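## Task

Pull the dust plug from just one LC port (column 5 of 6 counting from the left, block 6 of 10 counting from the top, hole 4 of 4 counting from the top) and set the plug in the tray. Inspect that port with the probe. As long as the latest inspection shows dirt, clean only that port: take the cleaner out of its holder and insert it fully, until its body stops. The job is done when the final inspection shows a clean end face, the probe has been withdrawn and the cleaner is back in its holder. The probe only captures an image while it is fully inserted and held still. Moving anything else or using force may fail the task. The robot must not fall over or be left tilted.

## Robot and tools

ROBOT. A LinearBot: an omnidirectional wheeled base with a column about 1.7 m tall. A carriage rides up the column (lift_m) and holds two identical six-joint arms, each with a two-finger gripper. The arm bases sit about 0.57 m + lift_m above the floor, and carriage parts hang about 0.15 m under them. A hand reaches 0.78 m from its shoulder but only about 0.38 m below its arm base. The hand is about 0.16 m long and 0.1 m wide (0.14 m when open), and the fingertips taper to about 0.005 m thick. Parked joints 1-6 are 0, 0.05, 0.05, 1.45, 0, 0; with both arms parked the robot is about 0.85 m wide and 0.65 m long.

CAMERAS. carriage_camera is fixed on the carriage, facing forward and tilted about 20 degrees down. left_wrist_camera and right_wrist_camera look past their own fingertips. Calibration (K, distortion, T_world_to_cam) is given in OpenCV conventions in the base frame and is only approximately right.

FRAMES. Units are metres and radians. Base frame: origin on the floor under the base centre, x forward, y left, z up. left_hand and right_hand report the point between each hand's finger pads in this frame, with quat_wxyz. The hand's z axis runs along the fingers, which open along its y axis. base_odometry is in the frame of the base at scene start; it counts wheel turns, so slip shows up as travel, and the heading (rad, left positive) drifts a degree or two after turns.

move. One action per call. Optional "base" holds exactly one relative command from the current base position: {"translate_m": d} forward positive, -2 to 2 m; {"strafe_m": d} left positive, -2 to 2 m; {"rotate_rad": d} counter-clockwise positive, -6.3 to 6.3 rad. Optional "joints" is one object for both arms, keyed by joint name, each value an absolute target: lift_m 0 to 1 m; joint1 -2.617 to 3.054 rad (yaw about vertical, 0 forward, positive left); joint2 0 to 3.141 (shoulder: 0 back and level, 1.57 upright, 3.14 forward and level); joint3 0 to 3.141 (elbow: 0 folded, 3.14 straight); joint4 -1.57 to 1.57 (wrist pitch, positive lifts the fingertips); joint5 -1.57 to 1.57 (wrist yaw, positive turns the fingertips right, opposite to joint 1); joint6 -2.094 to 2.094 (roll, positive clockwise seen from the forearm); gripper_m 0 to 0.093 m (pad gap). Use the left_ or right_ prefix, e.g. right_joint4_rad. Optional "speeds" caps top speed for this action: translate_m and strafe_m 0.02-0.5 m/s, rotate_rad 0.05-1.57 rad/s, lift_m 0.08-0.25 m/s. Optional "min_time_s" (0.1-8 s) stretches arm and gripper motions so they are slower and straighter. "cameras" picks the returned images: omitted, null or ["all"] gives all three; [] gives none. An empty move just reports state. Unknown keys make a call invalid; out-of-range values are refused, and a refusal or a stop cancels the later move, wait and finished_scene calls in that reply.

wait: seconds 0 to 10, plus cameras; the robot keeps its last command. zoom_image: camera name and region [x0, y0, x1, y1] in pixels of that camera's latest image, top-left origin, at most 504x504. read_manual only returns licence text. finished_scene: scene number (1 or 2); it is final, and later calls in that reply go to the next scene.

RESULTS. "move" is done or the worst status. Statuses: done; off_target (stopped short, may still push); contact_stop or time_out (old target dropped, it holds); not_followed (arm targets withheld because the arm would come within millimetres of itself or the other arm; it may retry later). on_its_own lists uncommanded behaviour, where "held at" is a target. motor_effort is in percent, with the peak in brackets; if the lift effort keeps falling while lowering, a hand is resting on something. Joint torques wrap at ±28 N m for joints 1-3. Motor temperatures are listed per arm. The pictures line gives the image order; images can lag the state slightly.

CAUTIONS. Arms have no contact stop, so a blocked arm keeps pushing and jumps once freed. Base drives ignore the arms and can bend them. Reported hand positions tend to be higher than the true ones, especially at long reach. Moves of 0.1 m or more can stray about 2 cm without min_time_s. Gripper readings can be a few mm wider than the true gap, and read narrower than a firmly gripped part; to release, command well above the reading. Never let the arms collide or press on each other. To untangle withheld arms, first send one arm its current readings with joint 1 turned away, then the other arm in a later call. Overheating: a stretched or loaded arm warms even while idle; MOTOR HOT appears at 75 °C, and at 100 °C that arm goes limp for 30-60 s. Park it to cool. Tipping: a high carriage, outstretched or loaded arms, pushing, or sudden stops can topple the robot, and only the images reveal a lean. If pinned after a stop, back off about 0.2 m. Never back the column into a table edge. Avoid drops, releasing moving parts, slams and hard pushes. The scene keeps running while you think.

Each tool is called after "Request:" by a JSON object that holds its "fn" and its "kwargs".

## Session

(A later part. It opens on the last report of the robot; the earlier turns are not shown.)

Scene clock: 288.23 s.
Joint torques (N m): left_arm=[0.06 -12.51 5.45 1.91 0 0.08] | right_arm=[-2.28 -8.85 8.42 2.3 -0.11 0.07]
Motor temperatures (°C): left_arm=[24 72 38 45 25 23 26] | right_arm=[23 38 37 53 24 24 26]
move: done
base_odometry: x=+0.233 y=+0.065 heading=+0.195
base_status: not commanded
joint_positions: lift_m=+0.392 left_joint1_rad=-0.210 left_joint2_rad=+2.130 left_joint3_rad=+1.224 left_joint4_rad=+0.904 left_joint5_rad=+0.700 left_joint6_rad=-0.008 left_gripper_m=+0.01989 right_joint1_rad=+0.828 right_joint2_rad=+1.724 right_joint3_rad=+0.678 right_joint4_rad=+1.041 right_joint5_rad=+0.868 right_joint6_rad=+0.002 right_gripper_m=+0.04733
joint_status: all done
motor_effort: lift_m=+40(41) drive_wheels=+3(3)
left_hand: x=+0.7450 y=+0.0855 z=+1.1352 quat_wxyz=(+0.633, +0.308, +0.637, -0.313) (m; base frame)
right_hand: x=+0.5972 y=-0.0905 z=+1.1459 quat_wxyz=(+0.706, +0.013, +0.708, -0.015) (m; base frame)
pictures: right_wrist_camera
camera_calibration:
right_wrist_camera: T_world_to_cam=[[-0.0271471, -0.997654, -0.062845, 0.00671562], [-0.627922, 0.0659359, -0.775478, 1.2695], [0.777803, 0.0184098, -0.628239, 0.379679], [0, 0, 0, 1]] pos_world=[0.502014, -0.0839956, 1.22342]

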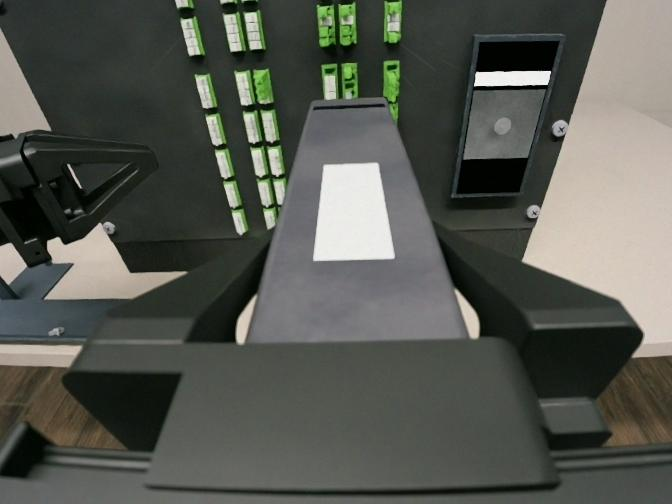

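Request:
{"fn": "wait", "kwargs": {"seconds": 1.5, "cameras": ["right_wrist_camera","left_wrist_camera"]}}

Request:
{"fn": "zoom_image", "kwargs": {"camera": "right_wrist_camera", "region": [450, 30, 570, 200]}}

Request:
{"fn": "zoom_image", "kwargs": {"camera": "right_wrist_camera", "region": [460, 65, 555, 165]}}

Request:
{"fn": "zoom_image", "kwargs": {"camera": "left_wrist_camera", "region": [370, 40, 560, 200]}}

Scene clock: 290.00 s.
Joint torques (N m): left_arm=[0.09 -12.51 5.46 1.91 0.01 0.07] | right_arm=[-2.56 -8.83 8.32 2.28 -0.16 0.09]
Motor temperatures (°C): left_arm=[24 71 38 45 25 23 26] | right_arm=[23 38 37 53 24 24 26]
base_odometry: x=+0.233 y=+0.065 heading=+0.195
base_status: not commanded
joint_positions: lift_m=+0.392 left_joint1_rad=-0.210 left_joint2_rad=+2.130 left_joint3_rad=+1.224 left_joint4_rad=+0.904 left_joint5_rad=+0.700 left_joint6_rad=-0.008 left_gripper_m=+0.01989 right_joint1_rad=+0.828 right_joint2_rad=+1.724 right_joint3_rad=+0.678 right_joint4_rad=+1.041 right_joint5_rad=+0.868 right_joint6_rad=+0.002 right_gripper_m=+0.04733
joint_status: all done
motor_effort: lift_m=+40(41) drive_wheels=+3(3)
left_hand: x=+0.7450 y=+0.0855 z=+1.1352 quat_wxyz=(+0.633, +0.308, +0.637, -0.313) (m; base frame)
right_hand: x=+0.5972 y=-0.0905 z=+1.1459 quat_wxyz=(+0.706, +0.013, +0.708, -0.015) (m; base frame)
wait: 1.50 s; at rest from the start
pictures: left_wrist_camera, right_wrist_camera
camera_calibration:
left_wrist_camera: T_world_to_cam=[[-0.799645, -0.60045, -0.00527065, 0.650875], [-0.327217, 0.443095, -0.834623, 1.16893], [0.503485, -0.665677, -0.550797, 0.429342], [0, 0, 0, 1]] pos_world=[0.686796, 0.158674, 1.21553]
right_wrist_camera: T_world_to_cam=[[-0.0271471, -0.997654, -0.062845, 0.00671562], [-0.627922, 0.0659359, -0.775478, 1.2695], [0.777803, 0.0184098, -0.628239, 0.379679], [0, 0, 0, 1]] pos_world=[0.502014, -0.0839956, 1.22342]

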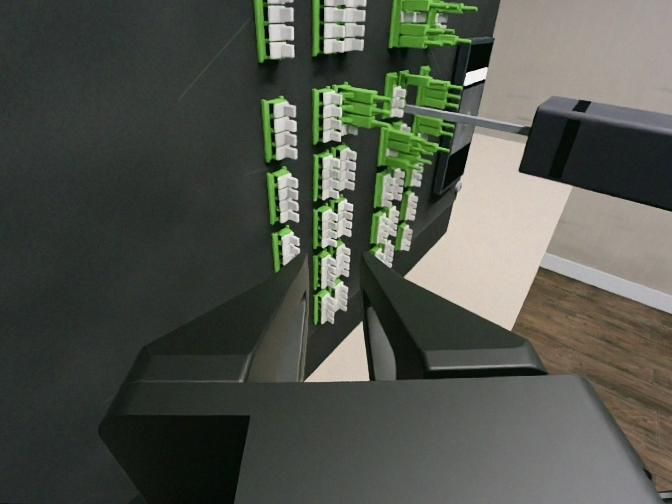

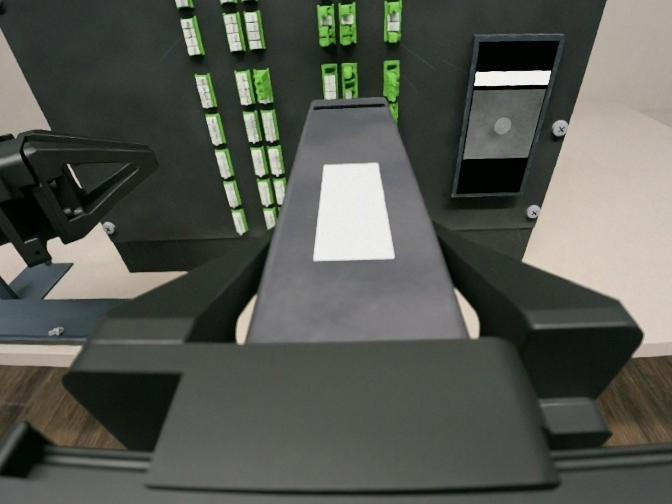

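Scaled by 2.965 from the camera's 672x504 image, which has a finer 960x720 frame.

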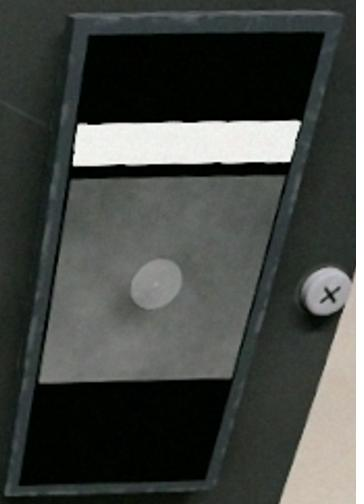

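Scaled by 5.040 from the camera's 672x504 image, which has a finer 960x720 frame.

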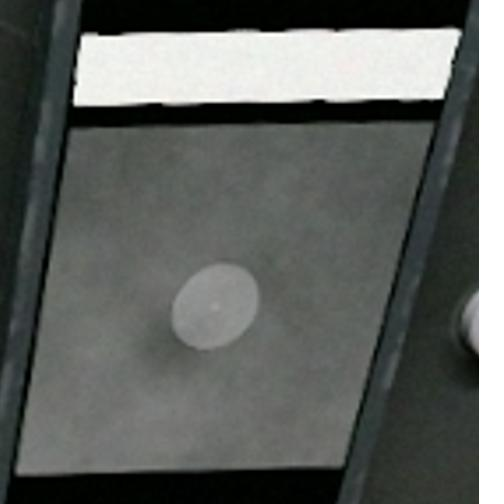

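Scaled by 2.653 from the camera's 672x504 image, which has a finer 960x720 frame.

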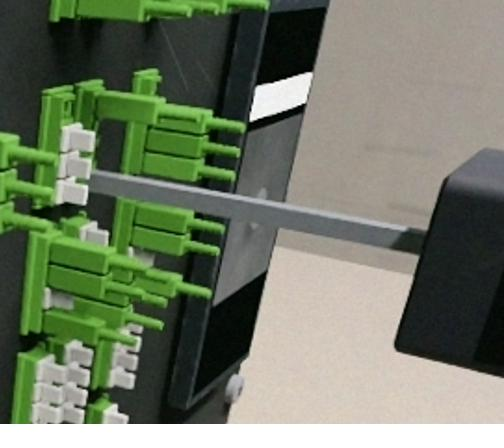

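Request:
{"fn": "zoom_image", "kwargs": {"camera": "right_wrist_camera", "region": [485, 108, 520, 145]}}

Request:
{"fn": "zoom_image", "kwargs": {"camera": "right_wrist_camera", "region": [470, 66, 555, 94]}}

Request:
{"fn": "wait", "kwargs": {"seconds": 2, "cameras": ["right_wrist_camera"]}}

Request:
{"fn": "zoom_image", "kwargs": {"camera": "right_wrist_camera", "region": [462, 85, 550, 162]}}

Scaled by 13.622 from the camera's 672x504 image, which has a finer 960x720 frame.

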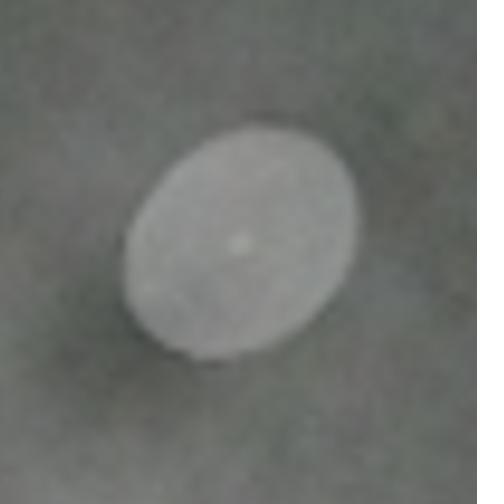

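Scaled by 5.929 from the camera's 672x504 image, which has a finer 960x720 frame.

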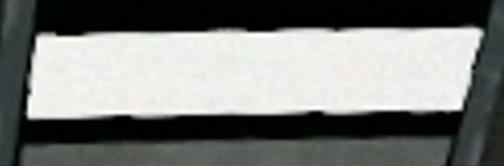

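Scene clock: 292.40 s.
Joint torques (N m): left_arm=[0.06 -12.48 5.49 1.91 0.01 0.08] | right_arm=[-2.63 -8.96 8.21 2.29 -0.11 0.08]
Motor temperatures (°C): left_arm=[24 71 38 45 25 23 26] | right_arm=[23 38 37 52 24 24 26]
base_odometry: x=+0.233 y=+0.065 heading=+0.195
base_status: not commanded
joint_positions: lift_m=+0.392 left_joint1_rad=-0.210 left_joint2_rad=+2.130 left_joint3_rad=+1.224 left_joint4_rad=+0.904 left_joint5_rad=+0.700 left_joint6_rad=-0.008 left_gripper_m=+0.01989 right_joint1_rad=+0.828 right_joint2_rad=+1.724 right_joint3_rad=+0.678 right_joint4_rad=+1.041 right_joint5_rad=+0.868 right_joint6_rad=+0.002 right_gripper_m=+0.04733
joint_status: all done
motor_effort: lift_m=+40(41) drive_wheels=+3(3)
left_hand: x=+0.7450 y=+0.0855 z=+1.1352 quat_wxyz=(+0.633, +0.308, +0.637, -0.313) (m; base frame)
right_hand: x=+0.5972 y=-0.0905 z=+1.1459 quat_wxyz=(+0.706, +0.013, +0.708, -0.015) (m; base frame)
wait: 2.00 s; at rest from the start
pictures: right_wrist_camera
camera_calibration:
right_wrist_camera: T_world_to_cam=[[-0.0271471, -0.997654, -0.062845, 0.00671562], [-0.627922, 0.0659359, -0.775478, 1.2695], [0.777803, 0.0184098, -0.628239, 0.379679], [0, 0, 0, 1]] pos_world=[0.502014, -0.0839956, 1.22342]

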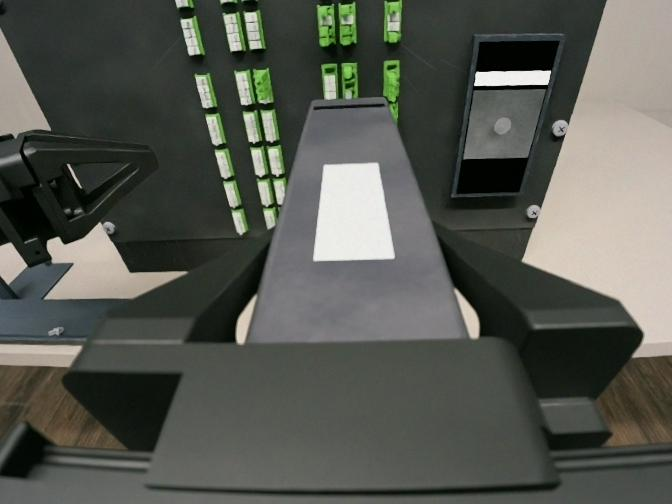

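Scaled by 5.727 from the camera's 672x504 image, which has a finer 960x720 frame.

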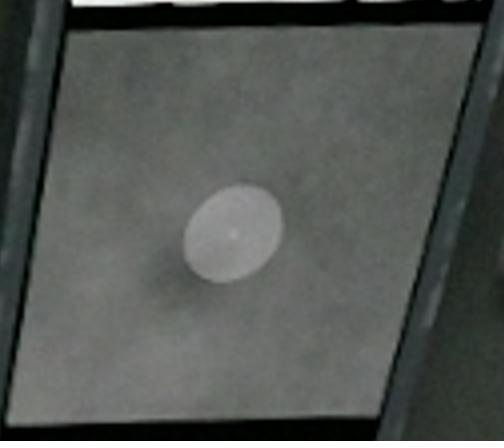

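Request:
{"fn": "move", "kwargs": {"joints": {"right_joint1_rad":0.824,"right_joint5_rad":0.868}, "cameras": []}}

Request:
{"fn": "move", "kwargs": {"base": {"translate_m":-0.03}, "speeds": {"translate_m":0.02}, "cameras": []}}

Request:
{"fn": "wait", "kwargs": {"seconds": 1.5}}

Request:
{"fn": "zoom_image", "kwargs": {"camera": "right_wrist_camera", "region": [440, 20, 570, 200]}}

Scene clock: 293.47 s.
Joint torques (N m): left_arm=[0.1 -12.46 5.44 1.92 0 0.07] | right_arm=[-0.25 -8.69 8.31 2.33 -0.02 0.1]
Motor temperatures (°C): left_arm=[24 71 38 45 24 23 26] | right_arm=[23 38 37 52 24 24 26]
move: done
base_odometry: x=+0.233 y=+0.065 heading=+0.195
base_status: not commanded
joint_positions: lift_m=+0.392 left_joint1_rad=-0.210 left_joint2_rad=+2.130 left_joint3_rad=+1.224 left_joint4_rad=+0.904 left_joint5_rad=+0.700 left_joint6_rad=-0.008 left_gripper_m=+0.01989 right_joint1_rad=+0.831 right_joint2_rad=+1.724 right_joint3_rad=+0.678 right_joint4_rad=+1.041 right_joint5_rad=+0.868 right_joint6_rad=+0.002 right_gripper_m=+0.04733
joint_status: all done
motor_effort: lift_m=+40(40) drive_wheels=+3(4)
left_hand: x=+0.7450 y=+0.0855 z=+1.1352 quat_wxyz=(+0.633, +0.308, +0.637, -0.313) (m; base frame)
right_hand: x=+0.5967 y=-0.0897 z=+1.1459 quat_wxyz=(+0.706, +0.013, +0.708, -0.014) (m; base frame)
pictures: none
No camera images: "cameras" was empty.

Scene clock: 295.37 s.
Joint torques (N m): left_arm=[0.03 -12.41 5.39 1.91 0.01 0.06] | right_arm=[-0.51 -8.81 8.34 2.43 0.09 0.04]
Motor temperatures (°C): left_arm=[24 71 38 45 24 23 26] | right_arm=[23 38 37 52 24 24 26]
move: done
base_odometry: x=+0.204 y=+0.060 heading=+0.195
base_status: done
joint_positions: lift_m=+0.392 left_joint1_rad=-0.210 left_joint2_rad=+2.130 left_joint3_rad=+1.224 left_joint4_rad=+0.904 left_joint5_rad=+0.700 left_joint6_rad=-0.008 left_gripper_m=+0.01989 right_joint1_rad=+0.831 right_joint2_rad=+1.724 right_joint3_rad=+0.678 right_joint4_rad=+1.033 right_joint5_rad=+0.863 right_joint6_rad=+0.002 right_gripper_m=+0.04733
joint_status: not commanded
motor_effort: lift_m=+40(40) drive_wheels=+3(11)
left_hand: x=+0.7450 y=+0.0855 z=+1.1352 quat_wxyz=(+0.633, +0.308, +0.637, -0.313) (m; base frame)
right_hand: x=+0.5967 y=-0.0888 z=+1.1445 quat_wxyz=(+0.704, +0.009, +0.710, -0.014) (m; base frame)
pictures: none
No camera images: "cameras" was empty.

Scene clock: 296.87 s.
Joint torques (N m): left_arm=[0.01 -12.52 5.42 1.9 0.01 0.07] | right_arm=[-0.23 -8.8 8.55 2.42 0.06 -0.01]
Motor temperatures (°C): left_arm=[24 71 38 45 24 23 26] | right_arm=[23 38 37 52 24 24 26]
base_odometry: x=+0.204 y=+0.060 heading=+0.195
base_status: done
joint_positions: lift_m=+0.392 left_joint1_rad=-0.210 left_joint2_rad=+2.130 left_joint3_rad=+1.224 left_joint4_rad=+0.904 left_joint5_rad=+0.700 left_joint6_rad=-0.008 left_gripper_m=+0.01989 right_joint1_rad=+0.829 right_joint2_rad=+1.724 right_joint3_rad=+0.678 right_joint4_rad=+1.033 right_joint5_rad=+0.863 right_joint6_rad=+0.002 right_gripper_m=+0.04733
joint_status: not commanded
motor_effort: lift_m=+39(40) drive_wheels=+2(11)
left_hand: x=+0.7450 y=+0.0855 z=+1.1352 quat_wxyz=(+0.633, +0.308, +0.637, -0.313) (m; base frame)
right_hand: x=+0.5970 y=-0.0893 z=+1.1444 quat_wxyz=(+0.704, +0.009, +0.710, -0.015) (m; base frame)
wait: 1.50 s; at rest by 0.27 s
pictures: carriage_camera, left_wrist_camera, right_wrist_camera
camera_calibration:
carriage_camera: T_world_to_cam=[[-0.0363689, -0.998764, -0.033866, 0.0546693], [-0.390446, 0.0453962, -0.919506, 1.30825], [0.919907, -0.0202185, -0.391615, 0.43405], [0, 0, 0, 1]] pos_world=[0.113502, 0.00398818, 1.37477]
left_wrist_camera: T_world_to_cam=[[-0.799645, -0.60045, -0.00527065, 0.650875], [-0.327217, 0.443095, -0.834623, 1.16893], [0.503485, -0.665677, -0.550797, 0.429342], [0, 0, 0, 1]] pos_world=[0.686796, 0.158674, 1.21553]
right_wrist_camera: T_world_to_cam=[[-0.0213476, -0.998153, -0.0568709, -0.00238693], [-0.632483, 0.0575373, -0.772434, 1.26656], [0.77428, 0.0194803, -0.632543, 0.386061], [0, 0, 0, 1]] pos_world=[0.502106, -0.0827774, 1.2224]

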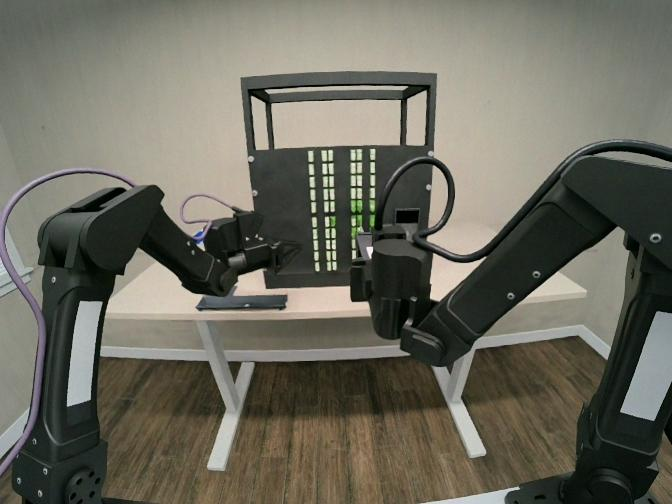

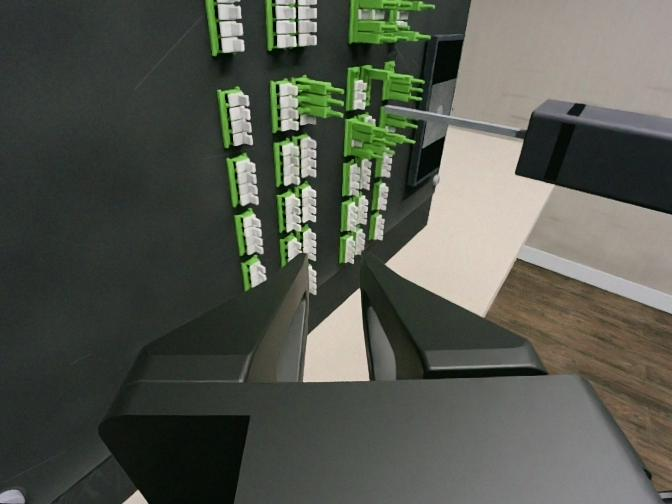

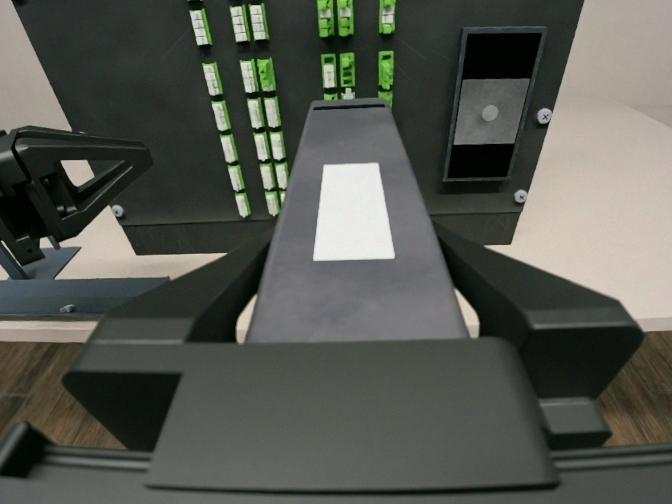

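Scaled by 2.800 from the camera's 672x504 image, which has a finer 960x720 frame.

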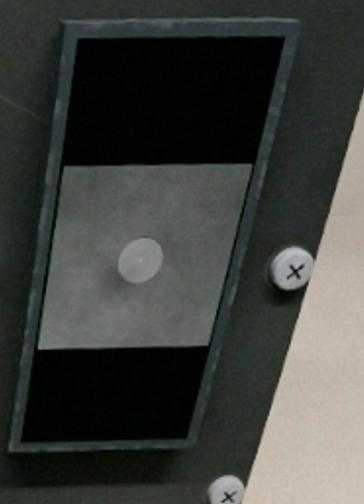

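Request:
{"fn": "move", "kwargs": {"base": {"translate_m":-0.11}, "speeds": {"translate_m":0.15}, "cameras": []}}

Request:
{"fn": "move", "kwargs": {"base": {"strafe_m":-0.42}, "joints": {"left_joint5_rad":-0.2,"lift_m":0.47}, "speeds": {"strafe_m":0.15}, "min_time_s": 2, "cameras": []}}

Request:
{"fn": "wait", "kwargs": {"seconds": 1}}

Scene clock: 299.50 s.
Joint torques (N m): left_arm=[-0.06 -12.52 5.52 1.89 0 0.06] | right_arm=[-0.06 -8.83 8.57 2.4 0.05 0.07]
Motor temperatures (°C): left_arm=[24 71 38 45 24 23 26] | right_arm=[23 38 37 52 24 24 26]
move: done
base_odometry: x=+0.096 y=+0.038 heading=+0.195
base_status: done
joint_positions: lift_m=+0.392 left_joint1_rad=-0.210 left_joint2_rad=+2.130 left_joint3_rad=+1.224 left_joint4_rad=+0.904 left_joint5_rad=+0.700 left_joint6_rad=-0.008 left_gripper_m=+0.01989 right_joint1_rad=+0.827 right_joint2_rad=+1.724 right_joint3_rad=+0.678 right_joint4_rad=+1.032 right_joint5_rad=+0.863 right_joint6_rad=+0.002 right_gripper_m=+0.04733
joint_status: not commanded
motor_effort: lift_m=+40(40) drive_wheels=-3(14)
left_hand: x=+0.7450 y=+0.0857 z=+1.1352 quat_wxyz=(+0.633, +0.308, +0.637, -0.313) (m; base frame)
right_hand: x=+0.5975 y=-0.0901 z=+1.1442 quat_wxyz=(+0.704, +0.010, +0.710, -0.016) (m; base frame)
pictures: none
No camera images: "cameras" was empty.

Scene clock: 303.20 s.
Joint torques (N m): left_arm=[0.17 -12.53 5.59 2.02 -0.11 0.06] | right_arm=[0.01 -9.07 8.61 2.41 0.02 0.04]
Motor temperatures (°C): left_arm=[24 70 38 45 24 23 26] | right_arm=[23 38 37 51 24 24 26]
move: done
base_odometry: x=+0.177 y=-0.374 heading=+0.195
base_status: done
joint_positions: lift_m=+0.470 left_joint1_rad=-0.211 left_joint2_rad=+2.129 left_joint3_rad=+1.223 left_joint4_rad=+0.908 left_joint5_rad=-0.190 left_joint6_rad=-0.008 left_gripper_m=+0.01989 right_joint1_rad=+0.827 right_joint2_rad=+1.726 right_joint3_rad=+0.678 right_joint4_rad=+1.031 right_joint5_rad=+0.863 right_joint6_rad=+0.002 right_gripper_m=+0.04733
joint_status: all done
motor_effort: lift_m=+39(48) drive_wheels=-4(9)
left_hand: x=+0.8110 y=+0.2171 z=+1.2143 quat_wxyz=(+0.708, +0.004, +0.707, -0.010) (m; base frame)
right_hand: x=+0.5977 y=-0.0902 z=+1.2213 quat_wxyz=(+0.703, +0.009, +0.711, -0.017) (m; base frame)
pictures: none
No camera images: "cameras" was empty.

Scene clock: 304.20 s.
Joint torques (N m): left_arm=[0.31 -12.59 5.65 2.04 -0.12 0.07] | right_arm=[0.05 -9.14 8.29 2.42 0.12 0.06]
Motor temperatures (°C): left_arm=[24 70 38 45 24 23 26] | right_arm=[23 38 37 51 24 24 26]
base_odometry: x=+0.177 y=-0.374 heading=+0.195
base_status: done
joint_positions: lift_m=+0.470 left_joint1_rad=-0.211 left_joint2_rad=+2.129 left_joint3_rad=+1.223 left_joint4_rad=+0.908 left_joint5_rad=-0.190 left_joint6_rad=-0.008 left_gripper_m=+0.01989 right_joint1_rad=+0.827 right_joint2_rad=+1.726 right_joint3_rad=+0.678 right_joint4_rad=+1.031 right_joint5_rad=+0.863 right_joint6_rad=+0.002 right_gripper_m=+0.04733
joint_status: all done
motor_effort: lift_m=+38(48) drive_wheels=-3(9)
left_hand: x=+0.8110 y=+0.2171 z=+1.2143 quat_wxyz=(+0.708, +0.004, +0.707, -0.010) (m; base frame)
right_hand: x=+0.5977 y=-0.0902 z=+1.2213 quat_wxyz=(+0.703, +0.009, +0.711, -0.017) (m; base frame)
wait: 1.00 s; at rest by 0.27 s
pictures: carriage_camera, left_wrist_camera, right_wrist_camera
camera_calibration:
carriage_camera: T_world_to_cam=[[-0.0363689, -0.998764, -0.033866, 0.0573143], [-0.390446, 0.0453962, -0.919506, 1.38006], [0.919907, -0.0202185, -0.391615, 0.464636], [0, 0, 0, 1]] pos_world=[0.113502, 0.00398818, 1.45287]
left_wrist_camera: T_world_to_cam=[[-0.0378828, -0.999261, -0.00656361, 0.253524], [-0.547247, 0.0262415, -0.83656, 1.46957], [0.836113, -0.0280993, -0.547837, 0.115522], [0, 0, 0, 1]] pos_world=[0.717235, 0.218019, 1.29434]
right_wrist_camera: T_world_to_cam=[[-0.0241969, -0.99825, -0.0539637, -0.000734404], [-0.634358, 0.0570516, -0.770931, 1.32572], [0.77266, 0.0155781, -0.634629, 0.437249], [0, 0, 0, 1]] pos_world=[0.503116, -0.0831789, 1.29949]

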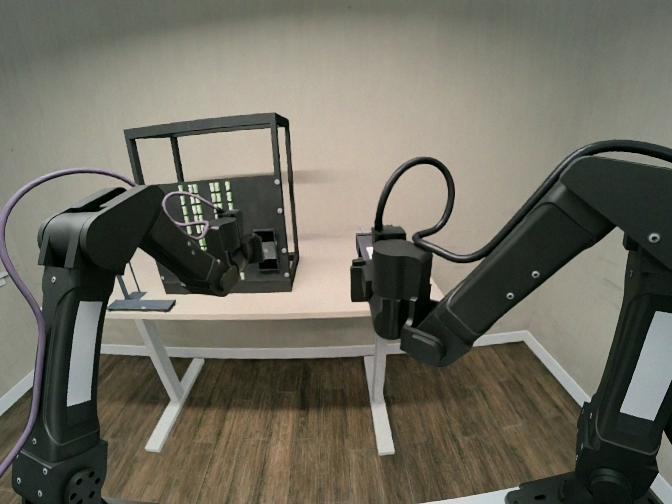

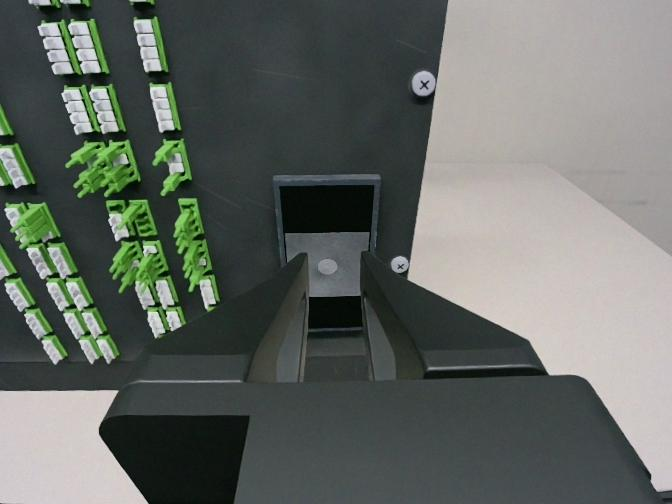

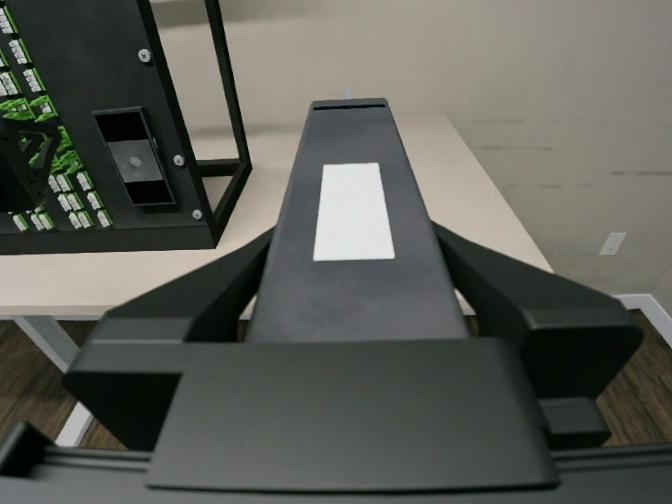

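Request:
{"fn": "zoom_image", "kwargs": {"camera": "left_wrist_camera", "region": [282, 230, 374, 300]}}

Request:
{"fn": "zoom_image", "kwargs": {"camera": "right_wrist_camera", "region": [90, 100, 190, 210]}}

Scaled by 5.478 from the camera's 672x504 image, which has a finer 960x720 frame.

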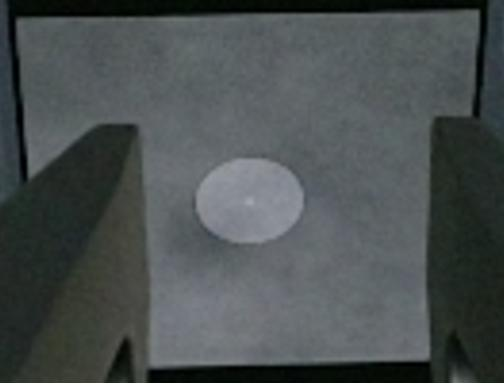

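Scaled by 4.582 from the camera's 672x504 image, which has a finer 960x720 frame.

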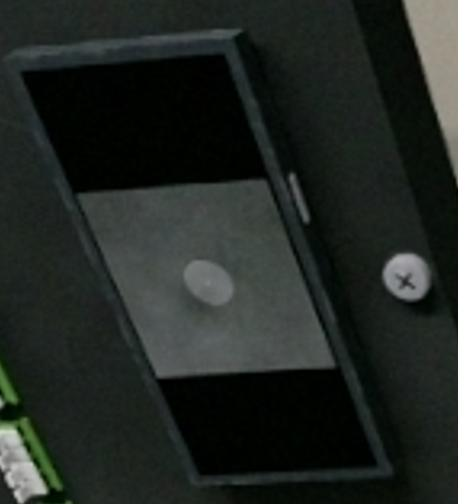

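Request:
{"fn": "move", "kwargs": {"base": {"translate_m":0.025}, "joints": {"lift_m":0.43}, "speeds": {"translate_m":0.05}, "cameras": []}}

Request:
{"fn": "wait", "kwargs": {"seconds": 1, "cameras": ["left_wrist_camera"]}}

Request:
{"fn": "zoom_image", "kwargs": {"camera": "left_wrist_camera", "region": [270, 150, 390, 240]}}

Scene clock: 305.97 s.
Joint torques (N m): left_arm=[0.14 -12.36 5.78 2.1 -0.1 0.07] | right_arm=[0.34 -9.37 8.36 2.52 0.03 0.08]
Motor temperatures (°C): left_arm=[24 70 38 45 24 23 26] | right_arm=[23 38 37 51 24 24 26]
move: done
base_odometry: x=+0.202 y=-0.369 heading=+0.195
base_status: done
joint_positions: lift_m=+0.430 left_joint1_rad=-0.211 left_joint2_rad=+2.127 left_joint3_rad=+1.221 left_joint4_rad=+0.900 left_joint5_rad=-0.191 left_joint6_rad=-0.008 left_gripper_m=+0.01989 right_joint1_rad=+0.825 right_joint2_rad=+1.728 right_joint3_rad=+0.678 right_joint4_rad=+1.020 right_joint5_rad=+0.863 right_joint6_rad=+0.002 right_gripper_m=+0.04733
joint_status: all done
motor_effort: lift_m=+41(44) drive_wheels=-8(11)
left_hand: x=+0.8106 y=+0.2173 z=+1.1728 quat_wxyz=(+0.705, +0.005, +0.709, -0.010) (m; base frame)
right_hand: x=+0.5982 y=-0.0909 z=+1.1783 quat_wxyz=(+0.700, +0.006, +0.714, -0.021) (m; base frame)
pictures: none
No camera images: "cameras" was empty.

Scene clock: 306.97 s.
Joint torques (N m): left_arm=[0.13 -12.41 5.78 2.09 -0.1 0.06] | right_arm=[0.35 -9.03 8.55 2.57 0.07 0.13]
Motor temperatures (°C): left_arm=[24 70 38 45 24 23 26] | right_arm=[23 38 37 52 24 24 26]
base_odometry: x=+0.202 y=-0.369 heading=+0.195
base_status: done
joint_positions: lift_m=+0.430 left_joint1_rad=-0.211 left_joint2_rad=+2.127 left_joint3_rad=+1.221 left_joint4_rad=+0.900 left_joint5_rad=-0.191 left_joint6_rad=-0.008 left_gripper_m=+0.01989 right_joint1_rad=+0.825 right_joint2_rad=+1.728 right_joint3_rad=+0.678 right_joint4_rad=+1.020 right_joint5_rad=+0.863 right_joint6_rad=+0.002 right_gripper_m=+0.04733
joint_status: all done
motor_effort: lift_m=+40(44) drive_wheels=-7(11)
left_hand: x=+0.8106 y=+0.2173 z=+1.1728 quat_wxyz=(+0.705, +0.005, +0.709, -0.010) (m; base frame)
right_hand: x=+0.5982 y=-0.0909 z=+1.1783 quat_wxyz=(+0.700, +0.006, +0.714, -0.021) (m; base frame)
wait: 1.00 s; at rest by 0.27 s
pictures: left_wrist_camera
camera_calibration:
left_wrist_camera: T_world_to_cam=[[-0.0375373, -0.999264, -0.00787161, 0.254649], [-0.553208, 0.0273399, -0.832595, 1.43455], [0.832197, -0.0268988, -0.553827, 0.103101], [0, 0, 0, 1]] pos_world=[0.717364, 0.218015, 1.25351]

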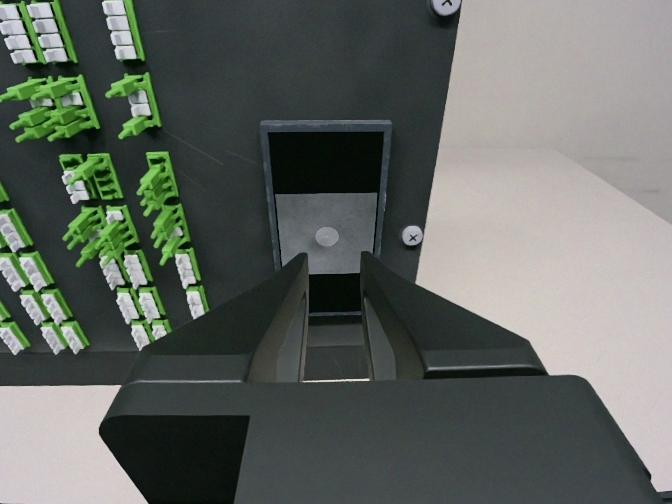

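Scaled by 4.200 from the camera's 672x504 image, which has a finer 960x720 frame.

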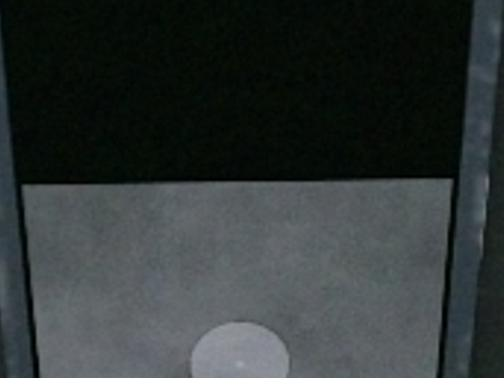

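Request:
{"fn": "zoom_image", "kwargs": {"camera": "left_wrist_camera", "region": [272, 190, 382, 278]}}

Request:
{"fn": "zoom_image", "kwargs": {"camera": "left_wrist_camera", "region": [300, 215, 355, 260]}}

Scaled by 4.582 from the camera's 672x504 image, which has a finer 960x720 frame.

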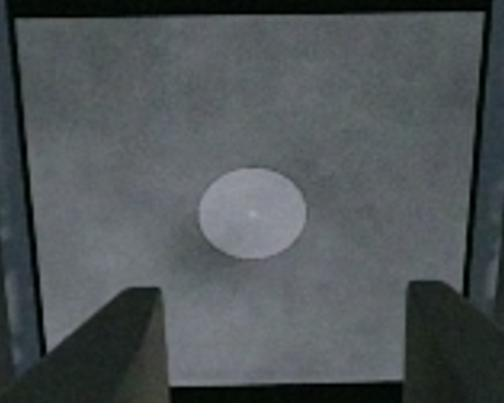

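Scaled by 9.164 from the camera's 672x504 image, which has a finer 960x720 frame.

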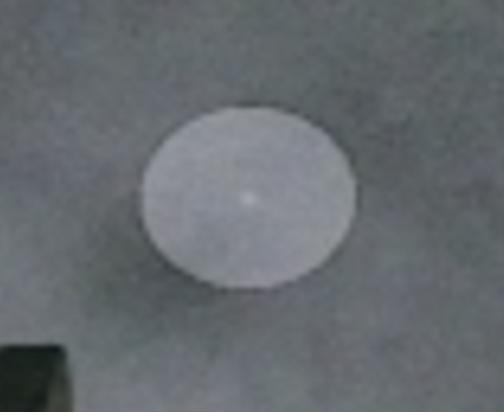

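Request:
{"fn": "move", "kwargs": {"base": {"translate_m":-0.1}, "speeds": {"translate_m":0.1}, "cameras": ["carriage_camera"]}}

Request:
{"fn": "zoom_image", "kwargs": {"camera": "carriage_camera", "region": [90, 200, 290, 330]}}

Request:
{"fn": "finished_scene", "kwargs": {"scene": 1}}

Scene clock: 309.30 s.
Joint torques (N m): left_arm=[0.21 -12.36 5.72 2.1 -0.09 0.06] | right_arm=[0.29 -9.42 8.36 2.58 0.06 0.07]
Motor temperatures (°C): left_arm=[24 71 37 45 24 23 26] | right_arm=[23 39 37 52 24 24 26]
move: done
base_odometry: x=+0.104 y=-0.389 heading=+0.195
base_status: done
joint_positions: lift_m=+0.430 left_joint1_rad=-0.211 left_joint2_rad=+2.127 left_joint3_rad=+1.221 left_joint4_rad=+0.901 left_joint5_rad=-0.192 left_joint6_rad=-0.008 left_gripper_m=+0.01989 right_joint1_rad=+0.826 right_joint2_rad=+1.728 right_joint3_rad=+0.678 right_joint4_rad=+1.021 right_joint5_rad=+0.863 right_joint6_rad=+0.002 right_gripper_m=+0.04733
joint_status: not commanded
motor_effort: lift_m=+40(41) drive_wheels=-1(14)
left_hand: x=+0.8106 y=+0.2174 z=+1.1729 quat_wxyz=(+0.705, +0.004, +0.709, -0.009) (m; base frame)
right_hand: x=+0.5980 y=-0.0906 z=+1.1784 quat_wxyz=(+0.700, +0.006, +0.714, -0.020) (m; base frame)
pictures: carriage_camera
camera_calibration:
carriage_camera: T_world_to_cam=[[-0.0363689, -0.998764, -0.033866, 0.0559528], [-0.390446, 0.0453962, -0.919506, 1.3431], [0.919907, -0.0202185, -0.391615, 0.448893], [0, 0, 0, 1]] pos_world=[0.113502, 0.00398818, 1.41267]

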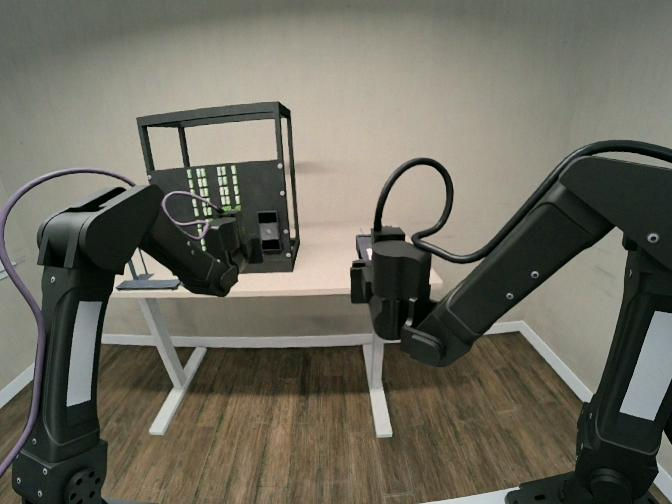

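Scaled by 2.520 from the camera's 672x504 image, which has a finer 960x720 frame.

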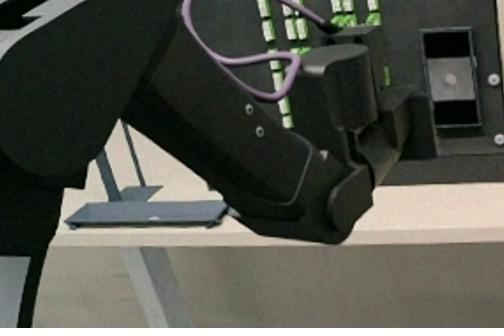

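The scene is finished: the task was done.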